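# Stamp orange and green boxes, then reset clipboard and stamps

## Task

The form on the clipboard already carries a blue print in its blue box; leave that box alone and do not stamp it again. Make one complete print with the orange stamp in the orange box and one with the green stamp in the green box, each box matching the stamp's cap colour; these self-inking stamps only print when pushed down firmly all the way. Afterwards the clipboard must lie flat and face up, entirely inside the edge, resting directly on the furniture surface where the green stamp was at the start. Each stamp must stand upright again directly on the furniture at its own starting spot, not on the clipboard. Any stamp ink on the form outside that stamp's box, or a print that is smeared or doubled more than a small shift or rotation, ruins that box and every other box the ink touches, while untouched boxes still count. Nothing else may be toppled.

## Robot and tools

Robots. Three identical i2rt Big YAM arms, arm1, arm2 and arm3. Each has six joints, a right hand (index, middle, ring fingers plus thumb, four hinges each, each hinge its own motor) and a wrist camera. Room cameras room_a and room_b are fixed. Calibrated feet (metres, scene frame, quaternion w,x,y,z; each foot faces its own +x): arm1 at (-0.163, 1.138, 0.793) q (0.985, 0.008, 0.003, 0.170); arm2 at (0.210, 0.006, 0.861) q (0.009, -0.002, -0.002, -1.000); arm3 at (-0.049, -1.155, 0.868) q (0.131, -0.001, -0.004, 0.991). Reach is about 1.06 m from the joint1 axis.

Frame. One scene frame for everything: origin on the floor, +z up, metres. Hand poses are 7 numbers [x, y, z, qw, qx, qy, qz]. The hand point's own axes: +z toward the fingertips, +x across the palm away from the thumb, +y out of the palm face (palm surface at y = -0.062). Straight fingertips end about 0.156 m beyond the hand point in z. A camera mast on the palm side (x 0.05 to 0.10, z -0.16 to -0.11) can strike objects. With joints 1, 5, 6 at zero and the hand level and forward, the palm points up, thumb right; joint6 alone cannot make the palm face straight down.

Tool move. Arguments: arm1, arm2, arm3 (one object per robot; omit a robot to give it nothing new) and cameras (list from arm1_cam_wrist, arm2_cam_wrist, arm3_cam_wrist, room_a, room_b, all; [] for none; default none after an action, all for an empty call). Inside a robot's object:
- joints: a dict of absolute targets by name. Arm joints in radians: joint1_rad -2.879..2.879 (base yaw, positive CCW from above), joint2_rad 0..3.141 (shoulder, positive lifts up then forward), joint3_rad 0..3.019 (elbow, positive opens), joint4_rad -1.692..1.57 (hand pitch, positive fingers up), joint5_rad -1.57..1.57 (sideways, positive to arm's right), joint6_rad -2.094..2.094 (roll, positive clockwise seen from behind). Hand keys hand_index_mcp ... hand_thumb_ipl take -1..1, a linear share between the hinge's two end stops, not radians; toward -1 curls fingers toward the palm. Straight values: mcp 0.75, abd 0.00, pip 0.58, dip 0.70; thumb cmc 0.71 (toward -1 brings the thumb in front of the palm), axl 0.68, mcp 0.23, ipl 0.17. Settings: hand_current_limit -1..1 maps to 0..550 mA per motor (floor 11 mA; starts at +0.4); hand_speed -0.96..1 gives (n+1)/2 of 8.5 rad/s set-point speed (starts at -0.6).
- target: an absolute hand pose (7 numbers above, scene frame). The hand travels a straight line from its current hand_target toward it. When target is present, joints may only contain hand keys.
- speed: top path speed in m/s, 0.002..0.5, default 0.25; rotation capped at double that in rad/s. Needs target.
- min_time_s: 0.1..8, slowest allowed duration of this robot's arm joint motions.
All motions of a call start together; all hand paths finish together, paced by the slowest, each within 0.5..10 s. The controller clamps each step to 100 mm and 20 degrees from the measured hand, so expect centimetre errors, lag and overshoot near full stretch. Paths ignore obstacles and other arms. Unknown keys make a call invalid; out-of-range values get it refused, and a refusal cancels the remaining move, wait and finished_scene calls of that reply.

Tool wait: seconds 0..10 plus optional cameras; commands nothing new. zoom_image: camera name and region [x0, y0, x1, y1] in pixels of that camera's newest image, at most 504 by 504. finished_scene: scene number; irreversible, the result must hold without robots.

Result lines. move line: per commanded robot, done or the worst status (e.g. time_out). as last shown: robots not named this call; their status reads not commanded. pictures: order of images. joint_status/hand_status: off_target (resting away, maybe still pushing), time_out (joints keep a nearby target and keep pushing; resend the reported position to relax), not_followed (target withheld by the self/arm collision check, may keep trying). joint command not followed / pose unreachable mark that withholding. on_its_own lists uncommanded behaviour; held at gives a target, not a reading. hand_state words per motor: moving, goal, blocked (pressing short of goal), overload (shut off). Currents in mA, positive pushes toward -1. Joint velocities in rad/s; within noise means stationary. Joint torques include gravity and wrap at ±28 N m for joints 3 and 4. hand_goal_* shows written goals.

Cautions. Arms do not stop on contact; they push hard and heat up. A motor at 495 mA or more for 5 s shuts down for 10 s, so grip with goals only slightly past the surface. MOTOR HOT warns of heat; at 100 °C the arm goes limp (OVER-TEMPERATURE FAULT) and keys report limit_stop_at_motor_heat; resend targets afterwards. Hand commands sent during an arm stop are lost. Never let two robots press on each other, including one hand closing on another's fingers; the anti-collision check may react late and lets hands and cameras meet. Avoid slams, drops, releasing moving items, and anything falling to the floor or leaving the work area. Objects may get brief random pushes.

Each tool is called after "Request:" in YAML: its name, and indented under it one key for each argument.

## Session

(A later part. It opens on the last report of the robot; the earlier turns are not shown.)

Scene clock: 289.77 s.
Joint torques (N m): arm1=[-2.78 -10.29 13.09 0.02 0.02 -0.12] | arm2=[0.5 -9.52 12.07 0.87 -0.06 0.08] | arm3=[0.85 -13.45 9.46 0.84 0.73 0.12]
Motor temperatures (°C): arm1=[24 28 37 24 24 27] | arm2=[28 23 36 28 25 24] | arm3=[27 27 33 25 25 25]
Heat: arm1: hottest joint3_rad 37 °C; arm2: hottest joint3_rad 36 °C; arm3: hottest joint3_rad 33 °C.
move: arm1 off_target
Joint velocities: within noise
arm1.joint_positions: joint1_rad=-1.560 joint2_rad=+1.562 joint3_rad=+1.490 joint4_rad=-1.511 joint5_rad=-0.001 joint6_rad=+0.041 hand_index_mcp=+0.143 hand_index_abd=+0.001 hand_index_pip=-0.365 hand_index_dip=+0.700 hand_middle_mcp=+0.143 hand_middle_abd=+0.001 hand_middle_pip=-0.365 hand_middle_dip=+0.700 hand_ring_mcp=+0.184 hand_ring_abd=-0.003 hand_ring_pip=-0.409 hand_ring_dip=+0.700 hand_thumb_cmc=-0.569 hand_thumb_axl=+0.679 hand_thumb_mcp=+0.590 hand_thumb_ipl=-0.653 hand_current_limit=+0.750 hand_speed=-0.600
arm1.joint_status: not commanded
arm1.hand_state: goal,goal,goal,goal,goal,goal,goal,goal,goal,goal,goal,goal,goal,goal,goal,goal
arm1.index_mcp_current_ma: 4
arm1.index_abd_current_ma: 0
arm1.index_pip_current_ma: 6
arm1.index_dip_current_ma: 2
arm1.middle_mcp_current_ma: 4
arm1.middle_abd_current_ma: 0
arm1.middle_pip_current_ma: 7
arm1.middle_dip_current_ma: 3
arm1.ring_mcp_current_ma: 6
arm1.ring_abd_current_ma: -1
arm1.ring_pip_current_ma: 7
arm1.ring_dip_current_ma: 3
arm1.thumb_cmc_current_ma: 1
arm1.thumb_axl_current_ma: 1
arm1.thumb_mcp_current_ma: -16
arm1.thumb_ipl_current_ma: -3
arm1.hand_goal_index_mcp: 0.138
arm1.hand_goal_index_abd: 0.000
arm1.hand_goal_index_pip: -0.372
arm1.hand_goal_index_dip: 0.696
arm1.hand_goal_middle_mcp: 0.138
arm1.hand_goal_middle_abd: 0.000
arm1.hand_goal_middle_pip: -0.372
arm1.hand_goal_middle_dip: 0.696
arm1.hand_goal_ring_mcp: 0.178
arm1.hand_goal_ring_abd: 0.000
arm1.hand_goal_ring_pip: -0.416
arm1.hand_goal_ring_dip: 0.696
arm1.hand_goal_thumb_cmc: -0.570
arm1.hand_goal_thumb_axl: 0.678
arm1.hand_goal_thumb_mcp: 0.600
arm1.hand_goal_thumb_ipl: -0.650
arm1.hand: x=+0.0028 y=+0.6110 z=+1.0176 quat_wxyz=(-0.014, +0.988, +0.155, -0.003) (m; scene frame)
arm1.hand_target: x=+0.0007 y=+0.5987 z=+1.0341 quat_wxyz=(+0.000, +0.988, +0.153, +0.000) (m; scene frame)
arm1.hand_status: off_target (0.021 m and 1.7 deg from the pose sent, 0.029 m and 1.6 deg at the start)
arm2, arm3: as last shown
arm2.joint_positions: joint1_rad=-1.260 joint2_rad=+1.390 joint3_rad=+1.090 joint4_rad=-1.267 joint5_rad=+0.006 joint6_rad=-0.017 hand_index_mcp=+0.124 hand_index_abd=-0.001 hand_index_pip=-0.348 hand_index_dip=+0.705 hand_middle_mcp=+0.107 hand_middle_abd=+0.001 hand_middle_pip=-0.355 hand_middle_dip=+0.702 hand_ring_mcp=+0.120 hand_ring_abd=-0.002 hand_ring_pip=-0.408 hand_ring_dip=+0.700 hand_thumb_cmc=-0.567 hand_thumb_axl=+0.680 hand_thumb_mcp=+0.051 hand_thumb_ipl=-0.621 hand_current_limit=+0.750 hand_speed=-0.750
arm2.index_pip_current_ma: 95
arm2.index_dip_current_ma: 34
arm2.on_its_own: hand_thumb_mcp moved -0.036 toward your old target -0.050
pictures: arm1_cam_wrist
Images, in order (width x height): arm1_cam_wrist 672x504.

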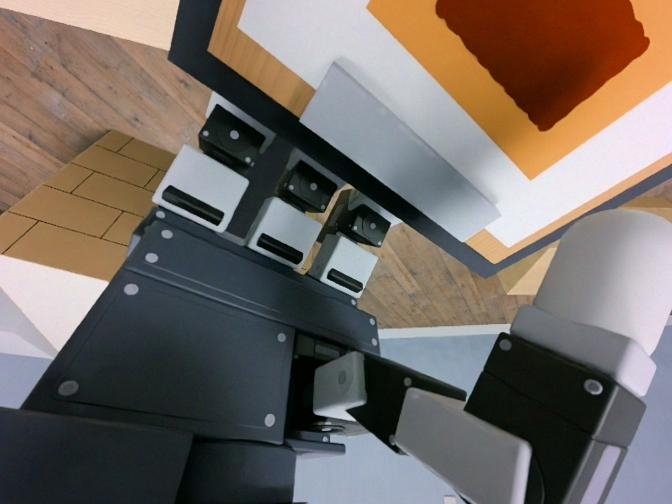

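Request:
move:
  arm1: {"joints": {"hand_thumb_mcp": 0.25, "hand_thumb_ipl": -0.58}}
  cameras: ["arm1_cam_wrist"]

Request:
zoom_image:
  camera: "arm1_cam_wrist"
  region: [300, 100, 600, 325]

Scene clock: 291.30 s.
Joint torques (N m): arm1=[-2.73 -10.29 13.12 0.03 0.03 -0.13] | arm2=[0.5 -9.47 12.07 0.87 -0.05 0.08] | arm3=[0.79 -13.39 9.47 0.84 0.73 0.12]
Motor temperatures (°C): arm1=[24 28 37 24 24 27] | arm2=[28 23 36 28 25 24] | arm3=[27 27 33 25 25 25]
Heat: arm1: hottest joint3_rad 37 °C; arm2: hottest joint3_rad 36 °C; arm3: hottest joint3_rad 33 °C.
move: arm1 done
Joint velocities: within noise
arm1.joint_positions: joint1_rad=-1.560 joint2_rad=+1.562 joint3_rad=+1.490 joint4_rad=-1.511 joint5_rad=-0.001 joint6_rad=+0.041 hand_index_mcp=+0.143 hand_index_abd=+0.001 hand_index_pip=-0.365 hand_index_dip=+0.700 hand_middle_mcp=+0.143 hand_middle_abd=+0.001 hand_middle_pip=-0.365 hand_middle_dip=+0.700 hand_ring_mcp=+0.184 hand_ring_abd=-0.003 hand_ring_pip=-0.409 hand_ring_dip=+0.700 hand_thumb_cmc=-0.569 hand_thumb_axl=+0.679 hand_thumb_mcp=+0.248 hand_thumb_ipl=-0.583 hand_current_limit=+0.750 hand_speed=-0.600
arm1.joint_status: all done
arm1.hand_state: goal,goal,goal,goal,goal,goal,goal,goal,goal,goal,goal,goal,goal,goal,goal,goal
arm1.index_mcp_current_ma: 4
arm1.index_abd_current_ma: 0
arm1.index_pip_current_ma: 6
arm1.index_dip_current_ma: 2
arm1.middle_mcp_current_ma: 4
arm1.middle_abd_current_ma: 0
arm1.middle_pip_current_ma: 7
arm1.middle_dip_current_ma: 3
arm1.ring_mcp_current_ma: 6
arm1.ring_abd_current_ma: -1
arm1.ring_pip_current_ma: 7
arm1.ring_dip_current_ma: 3
arm1.thumb_cmc_current_ma: 1
arm1.thumb_axl_current_ma: 1
arm1.thumb_mcp_current_ma: -1
arm1.thumb_ipl_current_ma: -3
arm1.hand_goal_index_mcp: 0.138
arm1.hand_goal_index_abd: 0.000
arm1.hand_goal_index_pip: -0.372
arm1.hand_goal_index_dip: 0.696
arm1.hand_goal_middle_mcp: 0.138
arm1.hand_goal_middle_abd: 0.000
arm1.hand_goal_middle_pip: -0.372
arm1.hand_goal_middle_dip: 0.696
arm1.hand_goal_ring_mcp: 0.178
arm1.hand_goal_ring_abd: 0.000
arm1.hand_goal_ring_pip: -0.416
arm1.hand_goal_ring_dip: 0.696
arm1.hand_goal_thumb_cmc: -0.570
arm1.hand_goal_thumb_axl: 0.678
arm1.hand_goal_thumb_mcp: 0.250
arm1.hand_goal_thumb_ipl: -0.580
arm1.hand: x=+0.0028 y=+0.6110 z=+1.0176 quat_wxyz=(-0.014, +0.988, +0.155, -0.003) (m; scene frame)
arm1.hand_target: x=+0.0007 y=+0.5987 z=+1.0341 quat_wxyz=(+0.000, +0.988, +0.153, +0.000) (m; scene frame)
arm1.hand_status: not commanded
arm2.joint_positions: joint1_rad=-1.260 joint2_rad=+1.390 joint3_rad=+1.090 joint4_rad=-1.267 joint5_rad=+0.006 joint6_rad=-0.017 hand_index_mcp=+0.124 hand_index_abd=-0.001 hand_index_pip=-0.348 hand_index_dip=+0.705 hand_middle_mcp=+0.107 hand_middle_abd=+0.001 hand_middle_pip=-0.355 hand_middle_dip=+0.702 hand_ring_mcp=+0.120 hand_ring_abd=-0.002 hand_ring_pip=-0.408 hand_ring_dip=+0.700 hand_thumb_cmc=-0.567 hand_thumb_axl=+0.680 hand_thumb_mcp=+0.051 hand_thumb_ipl=-0.621 hand_current_limit=+0.750 hand_speed=-0.750
arm2.joint_status: not commanded
arm2.hand_state: blocked,goal,blocked,goal,blocked,goal,goal,goal,blocked,goal,goal,goal,goal,goal,blocked,blocked
arm2.index_mcp_current_ma: 248
arm2.index_abd_current_ma: -4
arm2.index_pip_current_ma: 95
arm2.index_dip_current_ma: 34
arm2.middle_mcp_current_ma: 167
arm2.middle_abd_current_ma: 2
arm2.middle_pip_current_ma: 65
arm2.middle_dip_current_ma: 22
arm2.ring_mcp_current_ma: 85
arm2.ring_abd_current_ma: -6
arm2.ring_pip_current_ma: 28
arm2.ring_dip_current_ma: 15
arm2.thumb_cmc_current_ma: 10
arm2.thumb_axl_current_ma: 6
arm2.thumb_mcp_current_ma: 481
arm2.thumb_ipl_current_ma: 116
arm2.hand_goal_index_mcp: 0.070
arm2.hand_goal_index_abd: 0.000
arm2.hand_goal_index_pip: -0.372
arm2.hand_goal_index_dip: 0.696
arm2.hand_goal_middle_mcp: 0.070
arm2.hand_goal_middle_abd: 0.000
arm2.hand_goal_middle_pip: -0.372
arm2.hand_goal_middle_dip: 0.696
arm2.hand_goal_ring_mcp: 0.100
arm2.hand_goal_ring_abd: 0.000
arm2.hand_goal_ring_pip: -0.416
arm2.hand_goal_ring_dip: 0.696
arm2.hand_goal_thumb_cmc: -0.570
arm2.hand_goal_thumb_axl: 0.678
arm2.hand_goal_thumb_mcp: -0.050
arm2.hand_goal_thumb_ipl: -0.642
arm2.hand: x=+0.0801 y=+0.4602 z=+1.0146 quat_wxyz=(+0.000, +0.172, -0.985, -0.001) (m; scene frame)
arm2.hand_target: x=+0.0706 y=+0.4807 z=+1.0408 quat_wxyz=(+0.006, +0.173, -0.984, -0.035) (m; scene frame)
arm2.hand_status: not commanded
arm3: as last shown
pictures: arm1_cam_wrist
Images, in order (width x height): arm1_cam_wrist 672x504.

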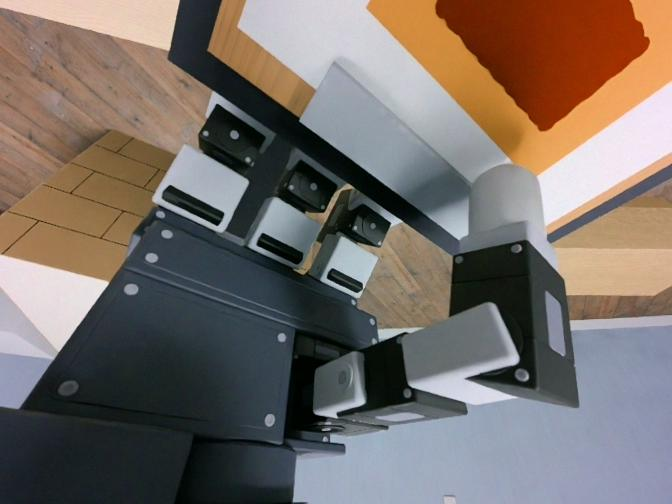

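Scaled by 1.680 from the camera's 672x504 image, which has a finer 960x720 frame.

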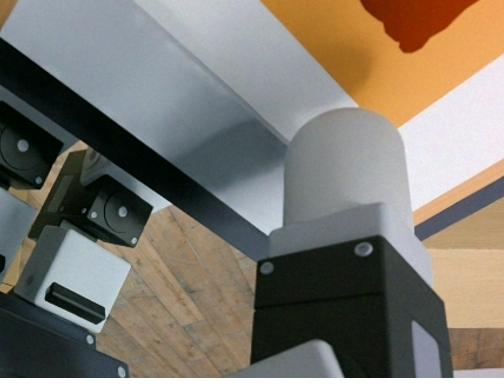

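Request:
move:
  arm1: {"joints": {"hand_thumb_mcp": 0.11}}
  cameras: ["arm1_cam_wrist"]

Request:
zoom_image:
  camera: "arm1_cam_wrist"
  region: [300, 100, 600, 325]

Scene clock: 291.93 s.
Joint torques (N m): arm1=[-2.67 -10.23 13.11 0.03 0.03 -0.12] | arm2=[0.5 -9.47 12.07 0.87 -0.06 0.08] | arm3=[0.79 -13.39 9.46 0.84 0.73 0.12]
Motor temperatures (°C): arm1=[24 28 37 24 24 27] | arm2=[28 23 36 28 25 24] | arm3=[27 27 33 25 25 25]
Heat: arm1: hottest joint3_rad 37 °C; arm2: hottest joint3_rad 36 °C; arm3: hottest joint3_rad 33 °C.
move: arm1 off_target
Joint velocities: within noise
arm1.joint_positions: joint1_rad=-1.560 joint2_rad=+1.562 joint3_rad=+1.490 joint4_rad=-1.511 joint5_rad=-0.001 joint6_rad=+0.040 hand_index_mcp=+0.143 hand_index_abd=+0.001 hand_index_pip=-0.365 hand_index_dip=+0.700 hand_middle_mcp=+0.153 hand_middle_abd=+0.001 hand_middle_pip=-0.365 hand_middle_dip=+0.700 hand_ring_mcp=+0.195 hand_ring_abd=-0.003 hand_ring_pip=-0.406 hand_ring_dip=+0.700 hand_thumb_cmc=-0.569 hand_thumb_axl=+0.679 hand_thumb_mcp=+0.151 hand_thumb_ipl=-0.572 hand_current_limit=+0.750 hand_speed=-0.600
arm1.joint_status: hand_thumb_mcp off_target (ended at +0.151, target +0.110)
arm1.hand_state: goal,goal,goal,goal,goal,goal,goal,goal,goal,goal,goal,goal,goal,goal,blocked,goal
arm1.index_mcp_current_ma: 4
arm1.index_abd_current_ma: 0
arm1.index_pip_current_ma: 6
arm1.index_dip_current_ma: 2
arm1.middle_mcp_current_ma: 21
arm1.middle_abd_current_ma: 0
arm1.middle_pip_current_ma: 7
arm1.middle_dip_current_ma: 3
arm1.ring_mcp_current_ma: 24
arm1.ring_abd_current_ma: -1
arm1.ring_pip_current_ma: 11
arm1.ring_dip_current_ma: 3
arm1.thumb_cmc_current_ma: 1
arm1.thumb_axl_current_ma: 1
arm1.thumb_mcp_current_ma: 116
arm1.thumb_ipl_current_ma: 12
arm1.hand_goal_index_mcp: 0.138
arm1.hand_goal_index_abd: 0.000
arm1.hand_goal_index_pip: -0.372
arm1.hand_goal_index_dip: 0.696
arm1.hand_goal_middle_mcp: 0.138
arm1.hand_goal_middle_abd: 0.000
arm1.hand_goal_middle_pip: -0.372
arm1.hand_goal_middle_dip: 0.696
arm1.hand_goal_ring_mcp: 0.178
arm1.hand_goal_ring_abd: 0.000
arm1.hand_goal_ring_pip: -0.416
arm1.hand_goal_ring_dip: 0.696
arm1.hand_goal_thumb_cmc: -0.570
arm1.hand_goal_thumb_axl: 0.678
arm1.hand_goal_thumb_mcp: 0.110
arm1.hand_goal_thumb_ipl: -0.580
arm1.hand: x=+0.0029 y=+0.6110 z=+1.0176 quat_wxyz=(-0.014, +0.988, +0.155, -0.003) (m; scene frame)
arm1.hand_target: x=+0.0008 y=+0.5987 z=+1.0341 quat_wxyz=(+0.000, +0.988, +0.153, +0.000) (m; scene frame)
arm1.hand_status: not commanded
arm2, arm3: as last shown
arm2.joint_positions: joint1_rad=-1.260 joint2_rad=+1.390 joint3_rad=+1.090 joint4_rad=-1.267 joint5_rad=+0.006 joint6_rad=-0.017 hand_index_mcp=+0.125 hand_index_abd=-0.001 hand_index_pip=-0.348 hand_index_dip=+0.705 hand_middle_mcp=+0.111 hand_middle_abd=+0.001 hand_middle_pip=-0.350 hand_middle_dip=+0.705 hand_ring_mcp=+0.127 hand_ring_abd=-0.002 hand_ring_pip=-0.400 hand_ring_dip=+0.704 hand_thumb_cmc=-0.568 hand_thumb_axl=+0.679 hand_thumb_mcp=+0.051 hand_thumb_ipl=-0.621 hand_current_limit=+0.750 hand_speed=-0.750
arm2.hand_state: blocked,goal,blocked,goal,blocked,goal,blocked,goal,blocked,goal,goal,goal,goal,goal,blocked,blocked
arm2.index_mcp_current_ma: 254
arm2.index_pip_current_ma: 99
arm2.index_dip_current_ma: 36
arm2.middle_mcp_current_ma: 187
arm2.middle_pip_current_ma: 86
arm2.middle_dip_current_ma: 33
arm2.ring_mcp_current_ma: 117
arm2.ring_pip_current_ma: 61
arm2.ring_dip_current_ma: 31
arm2.thumb_cmc_current_ma: 7
pictures: arm1_cam_wrist
Images, in order (width x height): arm1_cam_wrist 672x504.

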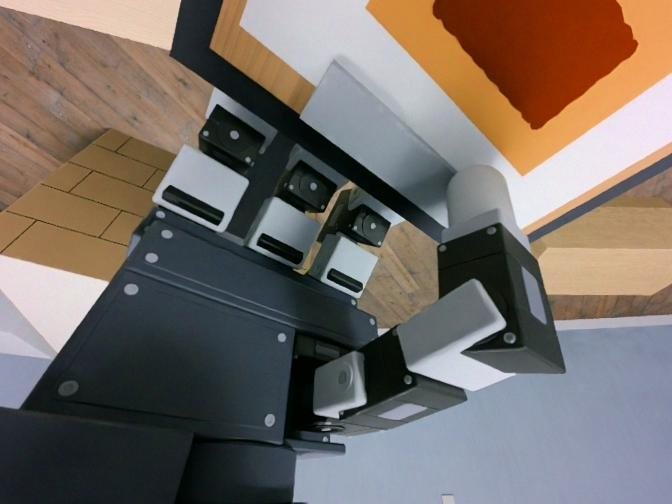

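Scaled by 1.680 from the camera's 672x504 image, which has a finer 960x720 frame.

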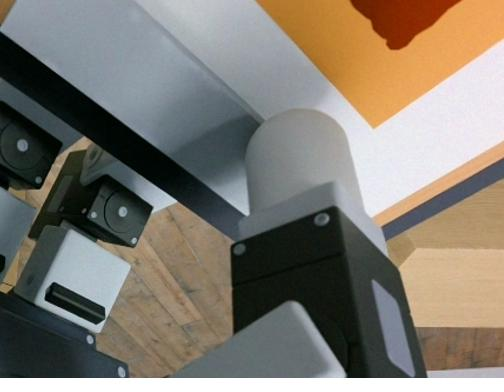

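Request:
move:
  arm1: {"joints": {"hand_thumb_mcp": 0.07, "hand_index_mcp": 0.085, "hand_middle_mcp": 0.09, "hand_ring_mcp": 0.14}}

Request:
move:
  arm1: {"joints": {"hand_thumb_mcp": 0.03, "hand_index_mcp": 0.05, "hand_middle_mcp": 0.05, "hand_ring_mcp": 0.10}}
  cameras: ["arm1_cam_wrist", "arm2_cam_wrist"]

Scene clock: 292.50 s.
Joint torques (N m): arm1=[-2.67 -10.23 13.08 0.02 0.03 -0.12] | arm2=[0.5 -9.52 12.07 0.85 -0.06 0.08] | arm3=[0.85 -13.45 9.46 0.85 0.73 0.12]
Motor temperatures (°C): arm1=[24 28 37 24 24 27] | arm2=[28 23 36 28 25 24] | arm3=[27 27 33 25 25 25]
Heat: arm1: hottest joint3_rad 37 °C; arm2: hottest joint3_rad 36 °C; arm3: hottest joint3_rad 33 °C.
move: arm1 off_target
Joint velocities: within noise
arm1.joint_positions: joint1_rad=-1.560 joint2_rad=+1.562 joint3_rad=+1.490 joint4_rad=-1.512 joint5_rad=-0.001 joint6_rad=+0.040 hand_index_mcp=+0.135 hand_index_abd=+0.001 hand_index_pip=-0.362 hand_index_dip=+0.700 hand_middle_mcp=+0.148 hand_middle_abd=+0.001 hand_middle_pip=-0.361 hand_middle_dip=+0.700 hand_ring_mcp=+0.188 hand_ring_abd=-0.003 hand_ring_pip=-0.403 hand_ring_dip=+0.701 hand_thumb_cmc=-0.569 hand_thumb_axl=+0.679 hand_thumb_mcp=+0.146 hand_thumb_ipl=-0.567 hand_current_limit=+0.750 hand_speed=-0.600
arm1.joint_status: hand_index_mcp off_target (ended at +0.135, target +0.085); hand_middle_mcp off_target (ended at +0.148, target +0.090); hand_ring_mcp off_target (ended at +0.188, target +0.140); hand_thumb_mcp off_target (ended at +0.146, target +0.070)
arm1.hand_state: blocked,goal,goal,goal,blocked,goal,goal,goal,blocked,goal,goal,goal,goal,goal,blocked,goal
arm1.index_mcp_current_ma: 113
arm1.index_abd_current_ma: 0
arm1.index_pip_current_ma: 11
arm1.index_dip_current_ma: 3
arm1.middle_mcp_current_ma: 143
arm1.middle_abd_current_ma: 0
arm1.middle_pip_current_ma: 12
arm1.middle_dip_current_ma: 3
arm1.ring_mcp_current_ma: 109
arm1.ring_abd_current_ma: -1
arm1.ring_pip_current_ma: 15
arm1.ring_dip_current_ma: 4
arm1.thumb_cmc_current_ma: 1
arm1.thumb_axl_current_ma: 1
arm1.thumb_mcp_current_ma: 281
arm1.thumb_ipl_current_ma: 24
arm1.hand_goal_index_mcp: 0.086
arm1.hand_goal_index_abd: 0.000
arm1.hand_goal_index_pip: -0.372
arm1.hand_goal_index_dip: 0.696
arm1.hand_goal_middle_mcp: 0.090
arm1.hand_goal_middle_abd: 0.000
arm1.hand_goal_middle_pip: -0.372
arm1.hand_goal_middle_dip: 0.696
arm1.hand_goal_ring_mcp: 0.140
arm1.hand_goal_ring_abd: 0.000
arm1.hand_goal_ring_pip: -0.416
arm1.hand_goal_ring_dip: 0.696
arm1.hand_goal_thumb_cmc: -0.570
arm1.hand_goal_thumb_axl: 0.678
arm1.hand_goal_thumb_mcp: 0.070
arm1.hand_goal_thumb_ipl: -0.580
arm1.hand: x=+0.0028 y=+0.6111 z=+1.0175 quat_wxyz=(-0.015, +0.988, +0.155, -0.003) (m; scene frame)
arm1.hand_target: x=+0.0008 y=+0.5987 z=+1.0341 quat_wxyz=(+0.000, +0.988, +0.153, +0.000) (m; scene frame)
arm1.hand_status: not commanded
arm2: as last shown
arm2.joint_positions: joint1_rad=-1.260 joint2_rad=+1.390 joint3_rad=+1.090 joint4_rad=-1.267 joint5_rad=+0.006 joint6_rad=-0.017 hand_index_mcp=+0.125 hand_index_abd=-0.001 hand_index_pip=-0.348 hand_index_dip=+0.705 hand_middle_mcp=+0.113 hand_middle_abd=+0.001 hand_middle_pip=-0.350 hand_middle_dip=+0.705 hand_ring_mcp=+0.130 hand_ring_abd=-0.002 hand_ring_pip=-0.399 hand_ring_dip=+0.705 hand_thumb_cmc=-0.568 hand_thumb_axl=+0.679 hand_thumb_mcp=+0.051 hand_thumb_ipl=-0.621 hand_current_limit=+0.750 hand_speed=-0.750
arm2.middle_mcp_current_ma: 193
arm2.middle_pip_current_ma: 88
arm2.middle_dip_current_ma: 34
arm2.ring_mcp_current_ma: 131
arm2.ring_pip_current_ma: 66
arm2.ring_dip_current_ma: 33
arm2.thumb_cmc_current_ma: 6
arm2.thumb_axl_current_ma: 5
arm3.joint_positions: joint1_rad=-0.908 joint2_rad=+1.495 joint3_rad=+0.802 joint4_rad=-0.169 joint5_rad=+0.720 joint6_rad=+0.668 hand_index_mcp=+0.759 hand_index_abd=+0.000 hand_index_pip=+0.577 hand_index_dip=+0.694 hand_middle_mcp=+0.760 hand_middle_abd=+0.000 hand_middle_pip=+0.577 hand_middle_dip=+0.694 hand_ring_mcp=+0.759 hand_ring_abd=-0.001 hand_ring_pip=+0.575 hand_ring_dip=+0.694 hand_thumb_cmc=-0.569 hand_thumb_axl=+0.680 hand_thumb_mcp=+0.169 hand_thumb_ipl=+0.167 hand_current_limit=+0.400 hand_speed=-0.600
arm3.joint_status: not commanded
arm3.hand_state: goal,goal,goal,goal,goal,goal,goal,goal,goal,goal,goal,goal,goal,goal,goal,goal
arm3.index_mcp_current_ma: 11
arm3.index_abd_current_ma: 0
arm3.index_pip_current_ma: -1
arm3.index_dip_current_ma: -4
arm3.middle_mcp_current_ma: 14
arm3.middle_abd_current_ma: 0
arm3.middle_pip_current_ma: -1
arm3.middle_dip_current_ma: -4
arm3.ring_mcp_current_ma: 13
arm3.ring_abd_current_ma: -2
arm3.ring_pip_current_ma: -1
arm3.ring_dip_current_ma: -4
arm3.thumb_cmc_current_ma: 1
arm3.thumb_axl_current_ma: 5
arm3.thumb_mcp_current_ma: -2
arm3.thumb_ipl_current_ma: -2
arm3.hand_goal_index_mcp: 0.754
arm3.hand_goal_index_abd: 0.000
arm3.hand_goal_index_pip: 0.578
arm3.hand_goal_index_dip: 0.696
arm3.hand_goal_middle_mcp: 0.754
arm3.hand_goal_middle_abd: 0.000
arm3.hand_goal_middle_pip: 0.578
arm3.hand_goal_middle_dip: 0.696
arm3.hand_goal_ring_mcp: 0.754
arm3.hand_goal_ring_abd: 0.000
arm3.hand_goal_ring_pip: 0.576
arm3.hand_goal_ring_dip: 0.696
arm3.hand_goal_thumb_cmc: -0.570
arm3.hand_goal_thumb_axl: 0.678
arm3.hand_goal_thumb_mcp: 0.170
arm3.hand_goal_thumb_ipl: 0.168
arm3.hand: x=-0.0883 y=-0.6328 z=+1.0548 quat_wxyz=(+0.120, +0.238, +0.852, +0.451) (m; scene frame)
arm3.hand_target: x=-0.0900 y=-0.6350 z=+1.0500 quat_wxyz=(+0.123, +0.237, +0.855, +0.445) (m; scene frame)
arm3.hand_status: not commanded
pictures: none

Scene clock: 292.97 s.
Joint torques (N m): arm1=[-2.73 -10.34 13.11 0.1 0.03 -0.12] | arm2=[0.44 -9.47 12.05 0.87 -0.08 0.08] | arm3=[0.85 -13.45 9.44 0.87 0.73 0.12]
Motor temperatures (°C): arm1=[24 28 37 24 24 27] | arm2=[28 23 36 28 25 24] | arm3=[27 27 33 25 25 25]
Heat: arm1: hottest joint3_rad 37 °C; arm2: hottest joint3_rad 36 °C; arm3: hottest joint3_rad 33 °C.
move: arm1 off_target
Joint velocities: within noise
arm1.joint_positions: joint1_rad=-1.560 joint2_rad=+1.562 joint3_rad=+1.490 joint4_rad=-1.513 joint5_rad=-0.001 joint6_rad=+0.040 hand_index_mcp=+0.129 hand_index_abd=+0.001 hand_index_pip=-0.356 hand_index_dip=+0.702 hand_middle_mcp=+0.135 hand_middle_abd=+0.001 hand_middle_pip=-0.354 hand_middle_dip=+0.703 hand_ring_mcp=+0.168 hand_ring_abd=-0.003 hand_ring_pip=-0.396 hand_ring_dip=+0.706 hand_thumb_cmc=-0.568 hand_thumb_axl=+0.679 hand_thumb_mcp=+0.143 hand_thumb_ipl=-0.562 hand_current_limit=+0.750 hand_speed=-0.600
arm1.joint_status: hand_index_mcp off_target (ended at +0.129, target +0.050); hand_middle_mcp off_target (ended at +0.135, target +0.050); hand_ring_mcp off_target (ended at +0.168, target +0.100); hand_thumb_mcp off_target (ended at +0.143, target +0.030)
arm1.hand_state: blocked,goal,goal,goal,blocked,goal,goal,goal,blocked,goal,blocked,goal,goal,goal,blocked,goal
arm1.index_mcp_current_ma: 226
arm1.index_abd_current_ma: 0
arm1.index_pip_current_ma: 20
arm1.index_dip_current_ma: 5
arm1.middle_mcp_current_ma: 250
arm1.middle_abd_current_ma: 0
arm1.middle_pip_current_ma: 25
arm1.middle_dip_current_ma: 6
arm1.ring_mcp_current_ma: 182
arm1.ring_abd_current_ma: -1
arm1.ring_pip_current_ma: 30
arm1.ring_dip_current_ma: 10
arm1.thumb_cmc_current_ma: 1
arm1.thumb_axl_current_ma: 1
arm1.thumb_mcp_current_ma: 481
arm1.thumb_ipl_current_ma: 37
arm1.hand_goal_index_mcp: 0.050
arm1.hand_goal_index_abd: 0.000
arm1.hand_goal_index_pip: -0.372
arm1.hand_goal_index_dip: 0.696
arm1.hand_goal_middle_mcp: 0.050
arm1.hand_goal_middle_abd: 0.000
arm1.hand_goal_middle_pip: -0.372
arm1.hand_goal_middle_dip: 0.696
arm1.hand_goal_ring_mcp: 0.100
arm1.hand_goal_ring_abd: 0.000
arm1.hand_goal_ring_pip: -0.416
arm1.hand_goal_ring_dip: 0.696
arm1.hand_goal_thumb_cmc: -0.570
arm1.hand_goal_thumb_axl: 0.678
arm1.hand_goal_thumb_mcp: 0.030
arm1.hand_goal_thumb_ipl: -0.580
arm1.hand: x=+0.0027 y=+0.6114 z=+1.0174 quat_wxyz=(-0.015, +0.988, +0.155, -0.004) (m; scene frame)
arm1.hand_target: x=+0.0008 y=+0.5987 z=+1.0341 quat_wxyz=(+0.000, +0.988, +0.153, +0.000) (m; scene frame)
arm1.hand_status: not commanded
arm2, arm3: as last shown
arm2.joint_positions: joint1_rad=-1.260 joint2_rad=+1.390 joint3_rad=+1.090 joint4_rad=-1.267 joint5_rad=+0.006 joint6_rad=-0.017 hand_index_mcp=+0.125 hand_index_abd=-0.001 hand_index_pip=-0.348 hand_index_dip=+0.705 hand_middle_mcp=+0.116 hand_middle_abd=+0.001 hand_middle_pip=-0.349 hand_middle_dip=+0.705 hand_ring_mcp=+0.136 hand_ring_abd=-0.002 hand_ring_pip=-0.396 hand_ring_dip=+0.706 hand_thumb_cmc=-0.569 hand_thumb_axl=+0.679 hand_thumb_mcp=+0.051 hand_thumb_ipl=-0.621 hand_current_limit=+0.750 hand_speed=-0.750
arm2.middle_mcp_current_ma: 207
arm2.middle_pip_current_ma: 91
arm2.ring_mcp_current_ma: 163
arm2.ring_pip_current_ma: 78
arm2.ring_dip_current_ma: 39
arm2.thumb_cmc_current_ma: 3
arm2.thumb_axl_current_ma: 3
arm2.hand: x=+0.0802 y=+0.4603 z=+1.0146 quat_wxyz=(+0.000, +0.172, -0.985, -0.001) (m; scene frame)
pictures: arm1_cam_wrist, arm2_cam_wrist
Images, in order (width x height): arm1_cam_wrist 672x504, arm2_cam_wrist 672x504.

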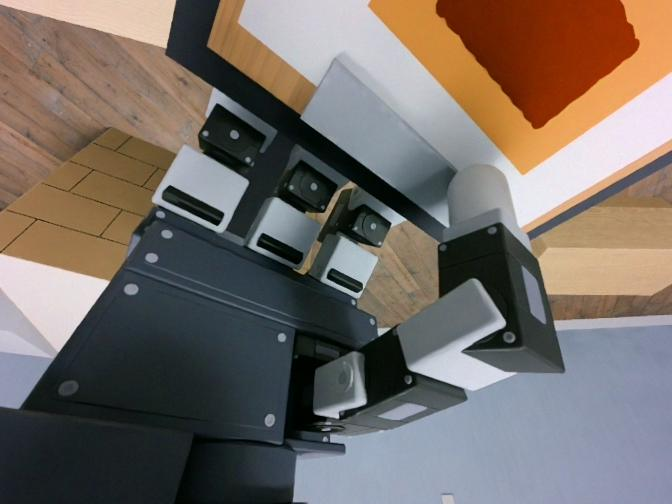

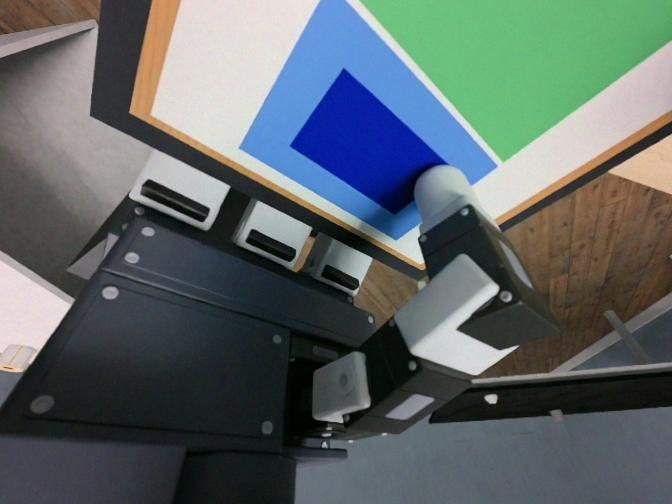

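Request:
move:
  arm2: {"target": [0.0740, 0.4720, 1.024, 0.003, 0.1725, -0.985, -0.018], "speed": 0.03}

Request:
move:
  arm2: {"joints": {"hand_thumb_mcp": 0.15}}
  cameras: ["arm1_cam_wrist", "arm2_cam_wrist"]

Scene clock: 294.27 s.
Joint torques (N m): arm1=[-2.73 -10.34 13.11 0.1 0.03 -0.12] | arm2=[0.44 -9.11 9.69 0.91 -0.06 0.09] | arm3=[0.85 -13.39 9.46 0.84 0.73 0.12]
Motor temperatures (°C): arm1=[24 28 37 24 24 27] | arm2=[28 23 36 28 25 24] | arm3=[27 27 33 25 25 25]
Heat: arm1: hottest joint3_rad 37 °C; arm2: hottest joint3_rad 36 °C; arm3: hottest joint3_rad 33 °C.
move: arm2 off_target
Joint velocities: within noise
arm1, arm3: as last shown
arm2.joint_positions: joint1_rad=-1.260 joint2_rad=+1.390 joint3_rad=+1.090 joint4_rad=-1.267 joint5_rad=+0.007 joint6_rad=-0.017 hand_index_mcp=+0.125 hand_index_abd=-0.001 hand_index_pip=-0.348 hand_index_dip=+0.705 hand_middle_mcp=+0.116 hand_middle_abd=+0.001 hand_middle_pip=-0.349 hand_middle_dip=+0.705 hand_ring_mcp=+0.136 hand_ring_abd=-0.002 hand_ring_pip=-0.396 hand_ring_dip=+0.706 hand_thumb_cmc=-0.569 hand_thumb_axl=+0.679 hand_thumb_mcp=+0.051 hand_thumb_ipl=-0.621 hand_current_limit=+0.750 hand_speed=-0.750
arm2.joint_status: not commanded
arm2.hand_state: blocked,goal,blocked,goal,blocked,goal,blocked,goal,blocked,goal,goal,goal,goal,goal,blocked,blocked
arm2.index_mcp_current_ma: 254
arm2.index_abd_current_ma: -4
arm2.index_pip_current_ma: 99
arm2.index_dip_current_ma: 36
arm2.middle_mcp_current_ma: 207
arm2.middle_abd_current_ma: 2
arm2.middle_pip_current_ma: 91
arm2.middle_dip_current_ma: 34
arm2.ring_mcp_current_ma: 163
arm2.ring_abd_current_ma: -6
arm2.ring_pip_current_ma: 78
arm2.ring_dip_current_ma: 39
arm2.thumb_cmc_current_ma: 3
arm2.thumb_axl_current_ma: 3
arm2.thumb_mcp_current_ma: 481
arm2.thumb_ipl_current_ma: 116
arm2.hand_goal_index_mcp: 0.070
arm2.hand_goal_index_abd: 0.000
arm2.hand_goal_index_pip: -0.372
arm2.hand_goal_index_dip: 0.696
arm2.hand_goal_middle_mcp: 0.070
arm2.hand_goal_middle_abd: 0.000
arm2.hand_goal_middle_pip: -0.372
arm2.hand_goal_middle_dip: 0.696
arm2.hand_goal_ring_mcp: 0.100
arm2.hand_goal_ring_abd: 0.000
arm2.hand_goal_ring_pip: -0.416
arm2.hand_goal_ring_dip: 0.696
arm2.hand_goal_thumb_cmc: -0.570
arm2.hand_goal_thumb_axl: 0.678
arm2.hand_goal_thumb_mcp: -0.050
arm2.hand_goal_thumb_ipl: -0.642
arm2.hand: x=+0.0802 y=+0.4603 z=+1.0146 quat_wxyz=(-0.001, +0.172, -0.985, -0.001) (m; scene frame)
arm2.hand_target: x=+0.0741 y=+0.4716 z=+1.0243 quat_wxyz=(+0.003, +0.173, -0.985, -0.018) (m; scene frame)
arm2.hand_status: off_target (0.016 m and 2.0 deg from the pose sent, 0.016 m and 2.0 deg at the start)
pictures: none

Scene clock: 294.97 s.
Joint torques (N m): arm1=[-2.78 -10.23 13.09 0.27 0.02 -0.11] | arm2=[0.44 -9.11 9.73 0.84 -0.07 0.09] | arm3=[0.85 -13.39 9.46 0.85 0.73 0.12]
Motor temperatures (°C): arm1=[24 28 37 24 24 27] | arm2=[28 23 36 28 25 24] | arm3=[27 27 33 25 25 25]
Heat: arm1: hottest joint3_rad 37 °C; arm2: hottest joint3_rad 36 °C; arm3: hottest joint3_rad 33 °C.
move: arm2 done
Joint velocities: within noise
arm1, arm3: as last shown
arm1.joint_positions: joint1_rad=-1.560 joint2_rad=+1.562 joint3_rad=+1.490 joint4_rad=-1.517 joint5_rad=-0.001 joint6_rad=+0.040 hand_index_mcp=+0.129 hand_index_abd=+0.001 hand_index_pip=-0.351 hand_index_dip=+0.704 hand_middle_mcp=+0.123 hand_middle_abd=+0.001 hand_middle_pip=-0.354 hand_middle_dip=+0.703 hand_ring_mcp=+0.140 hand_ring_abd=-0.003 hand_ring_pip=-0.396 hand_ring_dip=+0.706 hand_thumb_cmc=-0.565 hand_thumb_axl=+0.681 hand_thumb_mcp=+0.133 hand_thumb_ipl=-0.558 hand_current_limit=+0.750 hand_speed=-0.600
arm1.hand_state: blocked,goal,blocked,goal,blocked,goal,goal,goal,blocked,goal,blocked,goal,goal,goal,blocked,blocked
arm1.index_pip_current_ma: 31
arm1.index_dip_current_ma: 8
arm1.middle_mcp_current_ma: 203
arm1.middle_dip_current_ma: 7
arm1.ring_mcp_current_ma: 86
arm1.thumb_cmc_current_ma: 4
arm1.thumb_axl_current_ma: 2
arm1.thumb_mcp_current_ma: 437
arm1.thumb_ipl_current_ma: 49
arm1.on_its_own: hand_ring_mcp moved -0.028 toward your old target +0.100
arm1.hand: x=+0.0024 y=+0.6122 z=+1.0171 quat_wxyz=(-0.017, +0.988, +0.155, -0.004) (m; scene frame)
arm2.joint_positions: joint1_rad=-1.260 joint2_rad=+1.390 joint3_rad=+1.090 joint4_rad=-1.265 joint5_rad=+0.007 joint6_rad=-0.017 hand_index_mcp=+0.096 hand_index_abd=-0.001 hand_index_pip=-0.355 hand_index_dip=+0.705 hand_middle_mcp=+0.103 hand_middle_abd=+0.001 hand_middle_pip=-0.353 hand_middle_dip=+0.705 hand_ring_mcp=+0.136 hand_ring_abd=-0.002 hand_ring_pip=-0.396 hand_ring_dip=+0.707 hand_thumb_cmc=-0.569 hand_thumb_axl=+0.679 hand_thumb_mcp=+0.140 hand_thumb_ipl=-0.650 hand_current_limit=+0.750 hand_speed=-0.750
arm2.joint_status: all done
arm2.hand_state: blocked,goal,goal,goal,blocked,goal,goal,goal,blocked,goal,goal,goal,goal,goal,goal,goal
arm2.index_mcp_current_ma: 113
arm2.index_abd_current_ma: -2
arm2.index_pip_current_ma: 67
arm2.index_dip_current_ma: 33
arm2.middle_mcp_current_ma: 145
arm2.middle_abd_current_ma: 2
arm2.middle_pip_current_ma: 76
arm2.middle_dip_current_ma: 33
arm2.ring_mcp_current_ma: 163
arm2.ring_abd_current_ma: -6
arm2.ring_pip_current_ma: 78
arm2.ring_dip_current_ma: 41
arm2.thumb_cmc_current_ma: 3
arm2.thumb_axl_current_ma: 3
arm2.thumb_mcp_current_ma: -50
arm2.thumb_ipl_current_ma: -40
arm2.hand_goal_index_mcp: 0.070
arm2.hand_goal_index_abd: 0.000
arm2.hand_goal_index_pip: -0.372
arm2.hand_goal_index_dip: 0.696
arm2.hand_goal_middle_mcp: 0.070
arm2.hand_goal_middle_abd: 0.000
arm2.hand_goal_middle_pip: -0.372
arm2.hand_goal_middle_dip: 0.696
arm2.hand_goal_ring_mcp: 0.100
arm2.hand_goal_ring_abd: 0.000
arm2.hand_goal_ring_pip: -0.416
arm2.hand_goal_ring_dip: 0.696
arm2.hand_goal_thumb_cmc: -0.570
arm2.hand_goal_thumb_axl: 0.678
arm2.hand_goal_thumb_mcp: 0.150
arm2.hand_goal_thumb_ipl: -0.642
arm2.hand: x=+0.0801 y=+0.4607 z=+1.0147 quat_wxyz=(+0.000, +0.172, -0.985, -0.002) (m; scene frame)
arm2.hand_target: x=+0.0740 y=+0.4716 z=+1.0243 quat_wxyz=(+0.003, +0.173, -0.985, -0.018) (m; scene frame)
arm2.hand_status: not commanded
pictures: arm1_cam_wrist, arm2_cam_wrist
Images, in order (width x height): arm1_cam_wrist 672x504, arm2_cam_wrist 672x504.

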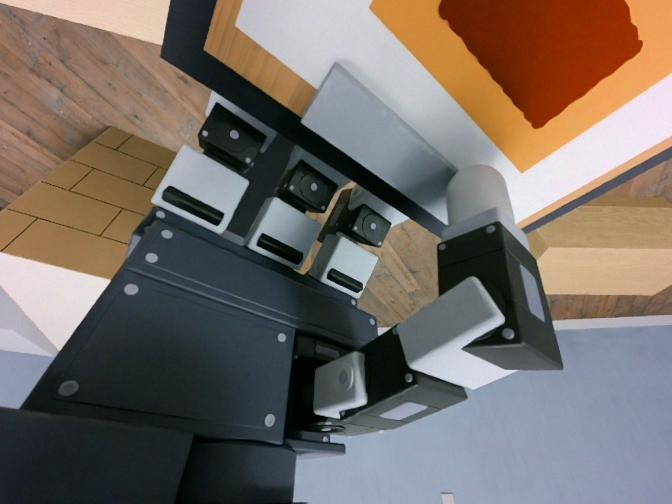

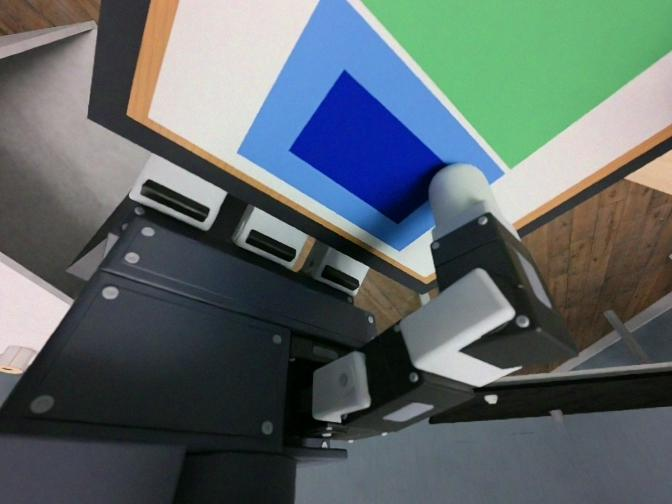

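Request:
move:
  arm2: {"target": [0.0780, 0.4650, 1.004, 0.0, 0.1725, -0.985, -0.005], "speed": 0.03, "joints": {"hand_thumb_mcp": 0.5, "hand_thumb_ipl": 0.1}}
  cameras: ["arm1_cam_wrist", "arm2_cam_wrist"]

Scene clock: 297.03 s.
Joint torques (N m): arm1=[-2.73 -10.34 13.12 0.24 0.03 -0.12] | arm2=[0.15 -8.64 7.54 0.83 0.01 0.05] | arm3=[0.79 -13.45 9.47 0.85 0.73 0.12]
Motor temperatures (°C): arm1=[24 28 37 24 24 27] | arm2=[28 23 36 28 25 24] | arm3=[27 27 33 25 25 25]
Heat: arm1: hottest joint3_rad 37 °C; arm2: hottest joint3_rad 36 °C; arm3: hottest joint3_rad 33 °C.
move: arm2 done
Joint velocities: within noise
arm1.joint_positions: joint1_rad=-1.560 joint2_rad=+1.562 joint3_rad=+1.490 joint4_rad=-1.517 joint5_rad=-0.001 joint6_rad=+0.040 hand_index_mcp=+0.129 hand_index_abd=-0.001 hand_index_pip=-0.341 hand_index_dip=+0.710 hand_middle_mcp=+0.117 hand_middle_abd=+0.001 hand_middle_pip=-0.352 hand_middle_dip=+0.704 hand_ring_mcp=+0.125 hand_ring_abd=-0.003 hand_ring_pip=-0.401 hand_ring_dip=+0.704 hand_thumb_cmc=-0.564 hand_thumb_axl=+0.681 hand_thumb_mcp=+0.120 hand_thumb_ipl=-0.558 hand_current_limit=+0.750 hand_speed=-0.600
arm1.joint_status: not commanded
arm1.hand_state: blocked,goal,blocked,goal,blocked,goal,goal,goal,blocked,goal,goal,goal,goal,goal,blocked,blocked
arm1.index_mcp_current_ma: 226
arm1.index_abd_current_ma: 0
arm1.index_pip_current_ma: 55
arm1.index_dip_current_ma: 17
arm1.middle_mcp_current_ma: 177
arm1.middle_abd_current_ma: 0
arm1.middle_pip_current_ma: 28
arm1.middle_dip_current_ma: 8
arm1.ring_mcp_current_ma: 43
arm1.ring_abd_current_ma: -1
arm1.ring_pip_current_ma: 18
arm1.ring_dip_current_ma: 8
arm1.thumb_cmc_current_ma: 5
arm1.thumb_axl_current_ma: 3
arm1.thumb_mcp_current_ma: 362
arm1.thumb_ipl_current_ma: 49
arm1.hand_goal_index_mcp: 0.050
arm1.hand_goal_index_abd: 0.000
arm1.hand_goal_index_pip: -0.372
arm1.hand_goal_index_dip: 0.696
arm1.hand_goal_middle_mcp: 0.050
arm1.hand_goal_middle_abd: 0.000
arm1.hand_goal_middle_pip: -0.372
arm1.hand_goal_middle_dip: 0.696
arm1.hand_goal_ring_mcp: 0.100
arm1.hand_goal_ring_abd: 0.000
arm1.hand_goal_ring_pip: -0.416
arm1.hand_goal_ring_dip: 0.696
arm1.hand_goal_thumb_cmc: -0.570
arm1.hand_goal_thumb_axl: 0.678
arm1.hand_goal_thumb_mcp: 0.030
arm1.hand_goal_thumb_ipl: -0.580
arm1.hand: x=+0.0024 y=+0.6122 z=+1.0171 quat_wxyz=(-0.017, +0.988, +0.155, -0.004) (m; scene frame)
arm1.hand_target: x=+0.0007 y=+0.5987 z=+1.0341 quat_wxyz=(+0.000, +0.988, +0.153, +0.000) (m; scene frame)
arm1.hand_status: not commanded
arm2.joint_positions: joint1_rad=-1.260 joint2_rad=+1.396 joint3_rad=+1.081 joint4_rad=-1.242 joint5_rad=+0.007 joint6_rad=-0.017 hand_index_mcp=+0.086 hand_index_abd=-0.001 hand_index_pip=-0.365 hand_index_dip=+0.700 hand_middle_mcp=+0.087 hand_middle_abd=+0.001 hand_middle_pip=-0.365 hand_middle_dip=+0.699 hand_ring_mcp=+0.121 hand_ring_abd=-0.002 hand_ring_pip=-0.408 hand_ring_dip=+0.700 hand_thumb_cmc=-0.569 hand_thumb_axl=+0.679 hand_thumb_mcp=+0.489 hand_thumb_ipl=+0.095 hand_current_limit=+0.750 hand_speed=-0.750
arm2.joint_status: all done
arm2.hand_state: goal,goal,goal,goal,goal,goal,goal,goal,blocked,goal,goal,goal,goal,goal,goal,goal
arm2.index_mcp_current_ma: 67
arm2.index_abd_current_ma: -2
arm2.index_pip_current_ma: 27
arm2.index_dip_current_ma: 12
arm2.middle_mcp_current_ma: 73
arm2.middle_abd_current_ma: 2
arm2.middle_pip_current_ma: 25
arm2.middle_dip_current_ma: 10
arm2.ring_mcp_current_ma: 88
arm2.ring_abd_current_ma: -6
arm2.ring_pip_current_ma: 30
arm2.ring_dip_current_ma: 16
arm2.thumb_cmc_current_ma: 3
arm2.thumb_axl_current_ma: 3
arm2.thumb_mcp_current_ma: -53
arm2.thumb_ipl_current_ma: -22
arm2.hand_goal_index_mcp: 0.070
arm2.hand_goal_index_abd: 0.000
arm2.hand_goal_index_pip: -0.372
arm2.hand_goal_index_dip: 0.696
arm2.hand_goal_middle_mcp: 0.070
arm2.hand_goal_middle_abd: 0.000
arm2.hand_goal_middle_pip: -0.372
arm2.hand_goal_middle_dip: 0.696
arm2.hand_goal_ring_mcp: 0.100
arm2.hand_goal_ring_abd: 0.000
arm2.hand_goal_ring_pip: -0.416
arm2.hand_goal_ring_dip: 0.696
arm2.hand_goal_thumb_cmc: -0.570
arm2.hand_goal_thumb_axl: 0.678
arm2.hand_goal_thumb_mcp: 0.500
arm2.hand_goal_thumb_ipl: 0.100
arm2.hand: x=+0.0794 y=+0.4629 z=+1.0099 quat_wxyz=(+0.000, +0.172, -0.985, -0.006) (m; scene frame)
arm2.hand_target: x=+0.0780 y=+0.4648 z=+1.0041 quat_wxyz=(+0.000, +0.173, -0.985, -0.005) (m; scene frame)
arm2.hand_status: done (0.006 m and 0.1 deg from the pose sent, 0.012 m and 0.4 deg at the start)
arm3: as last shown
pictures: arm1_cam_wrist, arm2_cam_wrist
Images, in order (width x height): arm1_cam_wrist 672x504, arm2_cam_wrist 672x504.

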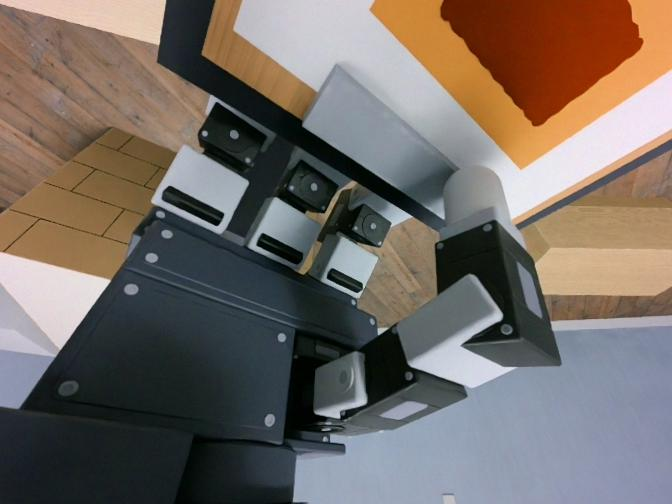

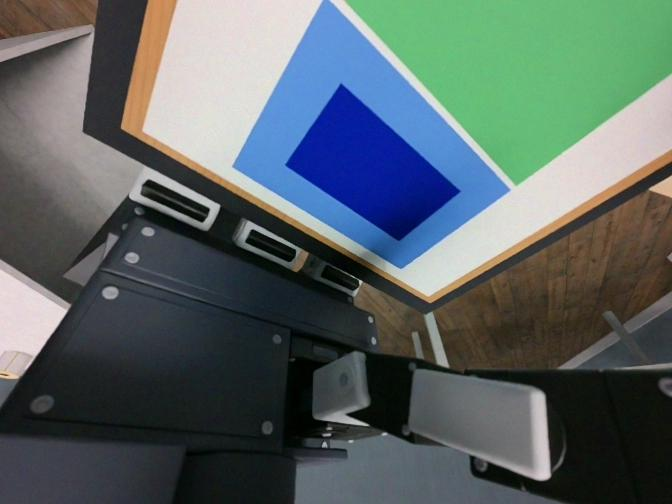

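Request:
move:
  arm1: {"joints": {"hand_thumb_mcp": -0.03, "hand_index_mcp": 0.035, "hand_middle_mcp": 0.035, "hand_ring_mcp": 0.08}}

Request:
move:
  arm2: {"target": [0.0780, 0.4630, 0.990, 0.0, 0.1725, -0.985, -0.005], "speed": 0.03}
  cameras: ["arm1_cam_wrist", "arm2_cam_wrist"]

Scene clock: 297.63 s.
Joint torques (N m): arm1=[-2.67 -10.34 13.11 0.27 0.03 -0.11] | arm2=[0.21 -8.64 7.51 0.83 0.02 0.06] | arm3=[0.85 -13.45 9.46 0.85 0.73 0.12]
Motor temperatures (°C): arm1=[24 28 37 24 24 27] | arm2=[28 24 36 28 25 24] | arm3=[27 27 33 25 25 25]
Heat: arm1: hottest joint3_rad 37 °C; arm2: hottest joint3_rad 36 °C; arm3: hottest joint3_rad 33 °C.
move: arm1 off_target
Joint velocities: within noise
arm1.joint_positions: joint1_rad=-1.560 joint2_rad=+1.562 joint3_rad=+1.490 joint4_rad=-1.517 joint5_rad=-0.001 joint6_rad=+0.040 hand_index_mcp=+0.129 hand_index_abd=-0.003 hand_index_pip=-0.340 hand_index_dip=+0.710 hand_middle_mcp=+0.109 hand_middle_abd=+0.001 hand_middle_pip=-0.352 hand_middle_dip=+0.704 hand_ring_mcp=+0.107 hand_ring_abd=-0.002 hand_ring_pip=-0.401 hand_ring_dip=+0.704 hand_thumb_cmc=-0.563 hand_thumb_axl=+0.682 hand_thumb_mcp=+0.119 hand_thumb_ipl=-0.558 hand_current_limit=+0.750 hand_speed=-0.600
arm1.joint_status: hand_index_mcp off_target (ended at +0.129, target +0.035); hand_middle_mcp off_target (ended at +0.109, target +0.035); hand_ring_mcp off_target (ended at +0.107, target +0.080); hand_thumb_mcp off_target (ended at +0.119, target -0.030)
arm1.hand_state: blocked,goal,blocked,goal,blocked,goal,goal,goal,blocked,goal,goal,goal,goal,goal,blocked,blocked
arm1.index_mcp_current_ma: 286
arm1.index_abd_current_ma: -2
arm1.index_pip_current_ma: 57
arm1.index_dip_current_ma: 18
arm1.middle_mcp_current_ma: 200
arm1.middle_abd_current_ma: 0
arm1.middle_pip_current_ma: 28
arm1.middle_dip_current_ma: 8
arm1.ring_mcp_current_ma: 48
arm1.ring_abd_current_ma: -1
arm1.ring_pip_current_ma: 18
arm1.ring_dip_current_ma: 8
arm1.thumb_cmc_current_ma: 7
arm1.thumb_axl_current_ma: 3
arm1.thumb_mcp_current_ma: 481
arm1.thumb_ipl_current_ma: 49
arm1.hand_goal_index_mcp: 0.036
arm1.hand_goal_index_abd: 0.000
arm1.hand_goal_index_pip: -0.372
arm1.hand_goal_index_dip: 0.696
arm1.hand_goal_middle_mcp: 0.036
arm1.hand_goal_middle_abd: 0.000
arm1.hand_goal_middle_pip: -0.372
arm1.hand_goal_middle_dip: 0.696
arm1.hand_goal_ring_mcp: 0.080
arm1.hand_goal_ring_abd: 0.000
arm1.hand_goal_ring_pip: -0.416
arm1.hand_goal_ring_dip: 0.696
arm1.hand_goal_thumb_cmc: -0.570
arm1.hand_goal_thumb_axl: 0.678
arm1.hand_goal_thumb_mcp: -0.030
arm1.hand_goal_thumb_ipl: -0.580
arm1.hand: x=+0.0024 y=+0.6122 z=+1.0171 quat_wxyz=(-0.017, +0.988, +0.155, -0.004) (m; scene frame)
arm1.hand_target: x=+0.0007 y=+0.5987 z=+1.0341 quat_wxyz=(+0.000, +0.988, +0.153, +0.000) (m; scene frame)
arm1.hand_status: not commanded
arm2, arm3: as last shown
arm2.joint_positions: joint1_rad=-1.260 joint2_rad=+1.396 joint3_rad=+1.081 joint4_rad=-1.242 joint5_rad=+0.007 joint6_rad=-0.017 hand_index_mcp=+0.086 hand_index_abd=-0.001 hand_index_pip=-0.365 hand_index_dip=+0.700 hand_middle_mcp=+0.087 hand_middle_abd=+0.001 hand_middle_pip=-0.365 hand_middle_dip=+0.699 hand_ring_mcp=+0.118 hand_ring_abd=-0.002 hand_ring_pip=-0.409 hand_ring_dip=+0.700 hand_thumb_cmc=-0.569 hand_thumb_axl=+0.679 hand_thumb_mcp=+0.489 hand_thumb_ipl=+0.095 hand_current_limit=+0.750 hand_speed=-0.750
arm2.hand_state: goal,goal,goal,goal,goal,goal,goal,goal,goal,goal,goal,goal,goal,goal,goal,goal
arm2.ring_mcp_current_ma: 78
arm2.ring_pip_current_ma: 26
arm2.ring_dip_current_ma: 14
pictures: none

Scene clock: 298.60 s.
Joint torques (N m): arm1=[-2.73 -10.34 13.11 0.24 0.03 -0.12] | arm2=[0.26 -8.59 7.42 0.83 0.02 0.07] | arm3=[0.85 -13.45 9.46 0.84 0.73 0.12]
Motor temperatures (°C): arm1=[24 28 37 24 24 27] | arm2=[28 24 36 28 25 24] | arm3=[27 27 33 25 25 25]
Heat: arm1: hottest joint3_rad 37 °C; arm2: hottest joint3_rad 36 °C; arm3: hottest joint3_rad 33 °C.
move: arm2 done
Joint velocities: within noise
arm1, arm3: as last shown
arm1.joint_positions: joint1_rad=-1.560 joint2_rad=+1.562 joint3_rad=+1.490 joint4_rad=-1.517 joint5_rad=-0.001 joint6_rad=+0.040 hand_index_mcp=+0.129 hand_index_abd=-0.003 hand_index_pip=-0.338 hand_index_dip=+0.711 hand_middle_mcp=+0.109 hand_middle_abd=+0.001 hand_middle_pip=-0.352 hand_middle_dip=+0.704 hand_ring_mcp=+0.107 hand_ring_abd=-0.002 hand_ring_pip=-0.401 hand_ring_dip=+0.704 hand_thumb_cmc=-0.562 hand_thumb_axl=+0.682 hand_thumb_mcp=+0.119 hand_thumb_ipl=-0.557 hand_current_limit=+0.750 hand_speed=-0.600
arm1.index_pip_current_ma: 60
arm1.index_dip_current_ma: 19
arm1.ring_mcp_current_ma: 47
arm1.thumb_ipl_current_ma: 55
arm2.joint_positions: joint1_rad=-1.260 joint2_rad=+1.404 joint3_rad=+1.050 joint4_rad=-1.203 joint5_rad=+0.007 joint6_rad=-0.017 hand_index_mcp=+0.086 hand_index_abd=-0.001 hand_index_pip=-0.365 hand_index_dip=+0.700 hand_middle_mcp=+0.087 hand_middle_abd=+0.001 hand_middle_pip=-0.365 hand_middle_dip=+0.699 hand_ring_mcp=+0.118 hand_ring_abd=-0.002 hand_ring_pip=-0.409 hand_ring_dip=+0.700 hand_thumb_cmc=-0.569 hand_thumb_axl=+0.679 hand_thumb_mcp=+0.489 hand_thumb_ipl=+0.095 hand_current_limit=+0.750 hand_speed=-0.750
arm2.joint_status: not commanded
arm2.hand_state: goal,goal,goal,goal,goal,goal,goal,goal,goal,goal,goal,goal,goal,goal,goal,goal
arm2.index_mcp_current_ma: 67
arm2.index_abd_current_ma: -2
arm2.index_pip_current_ma: 27
arm2.index_dip_current_ma: 12
arm2.middle_mcp_current_ma: 72
arm2.middle_abd_current_ma: 2
arm2.middle_pip_current_ma: 25
arm2.middle_dip_current_ma: 10
arm2.ring_mcp_current_ma: 74
arm2.ring_abd_current_ma: -6
arm2.ring_pip_current_ma: 25
arm2.ring_dip_current_ma: 13
arm2.thumb_cmc_current_ma: 3
arm2.thumb_axl_current_ma: 3
arm2.thumb_mcp_current_ma: -53
arm2.thumb_ipl_current_ma: -22
arm2.hand_goal_index_mcp: 0.070
arm2.hand_goal_index_abd: 0.000
arm2.hand_goal_index_pip: -0.372
arm2.hand_goal_index_dip: 0.696
arm2.hand_goal_middle_mcp: 0.070
arm2.hand_goal_middle_abd: 0.000
arm2.hand_goal_middle_pip: -0.372
arm2.hand_goal_middle_dip: 0.696
arm2.hand_goal_ring_mcp: 0.100
arm2.hand_goal_ring_abd: 0.000
arm2.hand_goal_ring_pip: -0.416
arm2.hand_goal_ring_dip: 0.696
arm2.hand_goal_thumb_cmc: -0.570
arm2.hand_goal_thumb_axl: 0.678
arm2.hand_goal_thumb_mcp: 0.500
arm2.hand_goal_thumb_ipl: 0.100
arm2.hand: x=+0.0798 y=+0.4614 z=+0.9958 quat_wxyz=(+0.000, +0.172, -0.985, -0.006) (m; scene frame)
arm2.hand_target: x=+0.0780 y=+0.4628 z=+0.9899 quat_wxyz=(+0.000, +0.173, -0.985, -0.005) (m; scene frame)
arm2.hand_status: done (0.006 m and 0.1 deg from the pose sent, 0.020 m and 0.1 deg at the start)
pictures: arm1_cam_wrist, arm2_cam_wrist
Images, in order (width x height): arm1_cam_wrist 672x504, arm2_cam_wrist 672x504.

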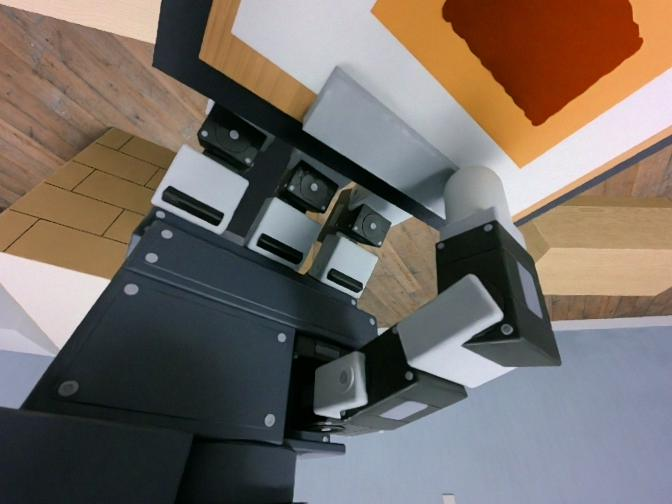

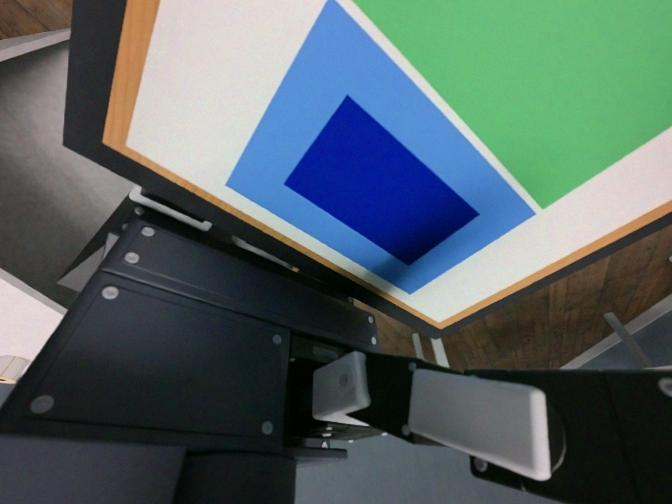

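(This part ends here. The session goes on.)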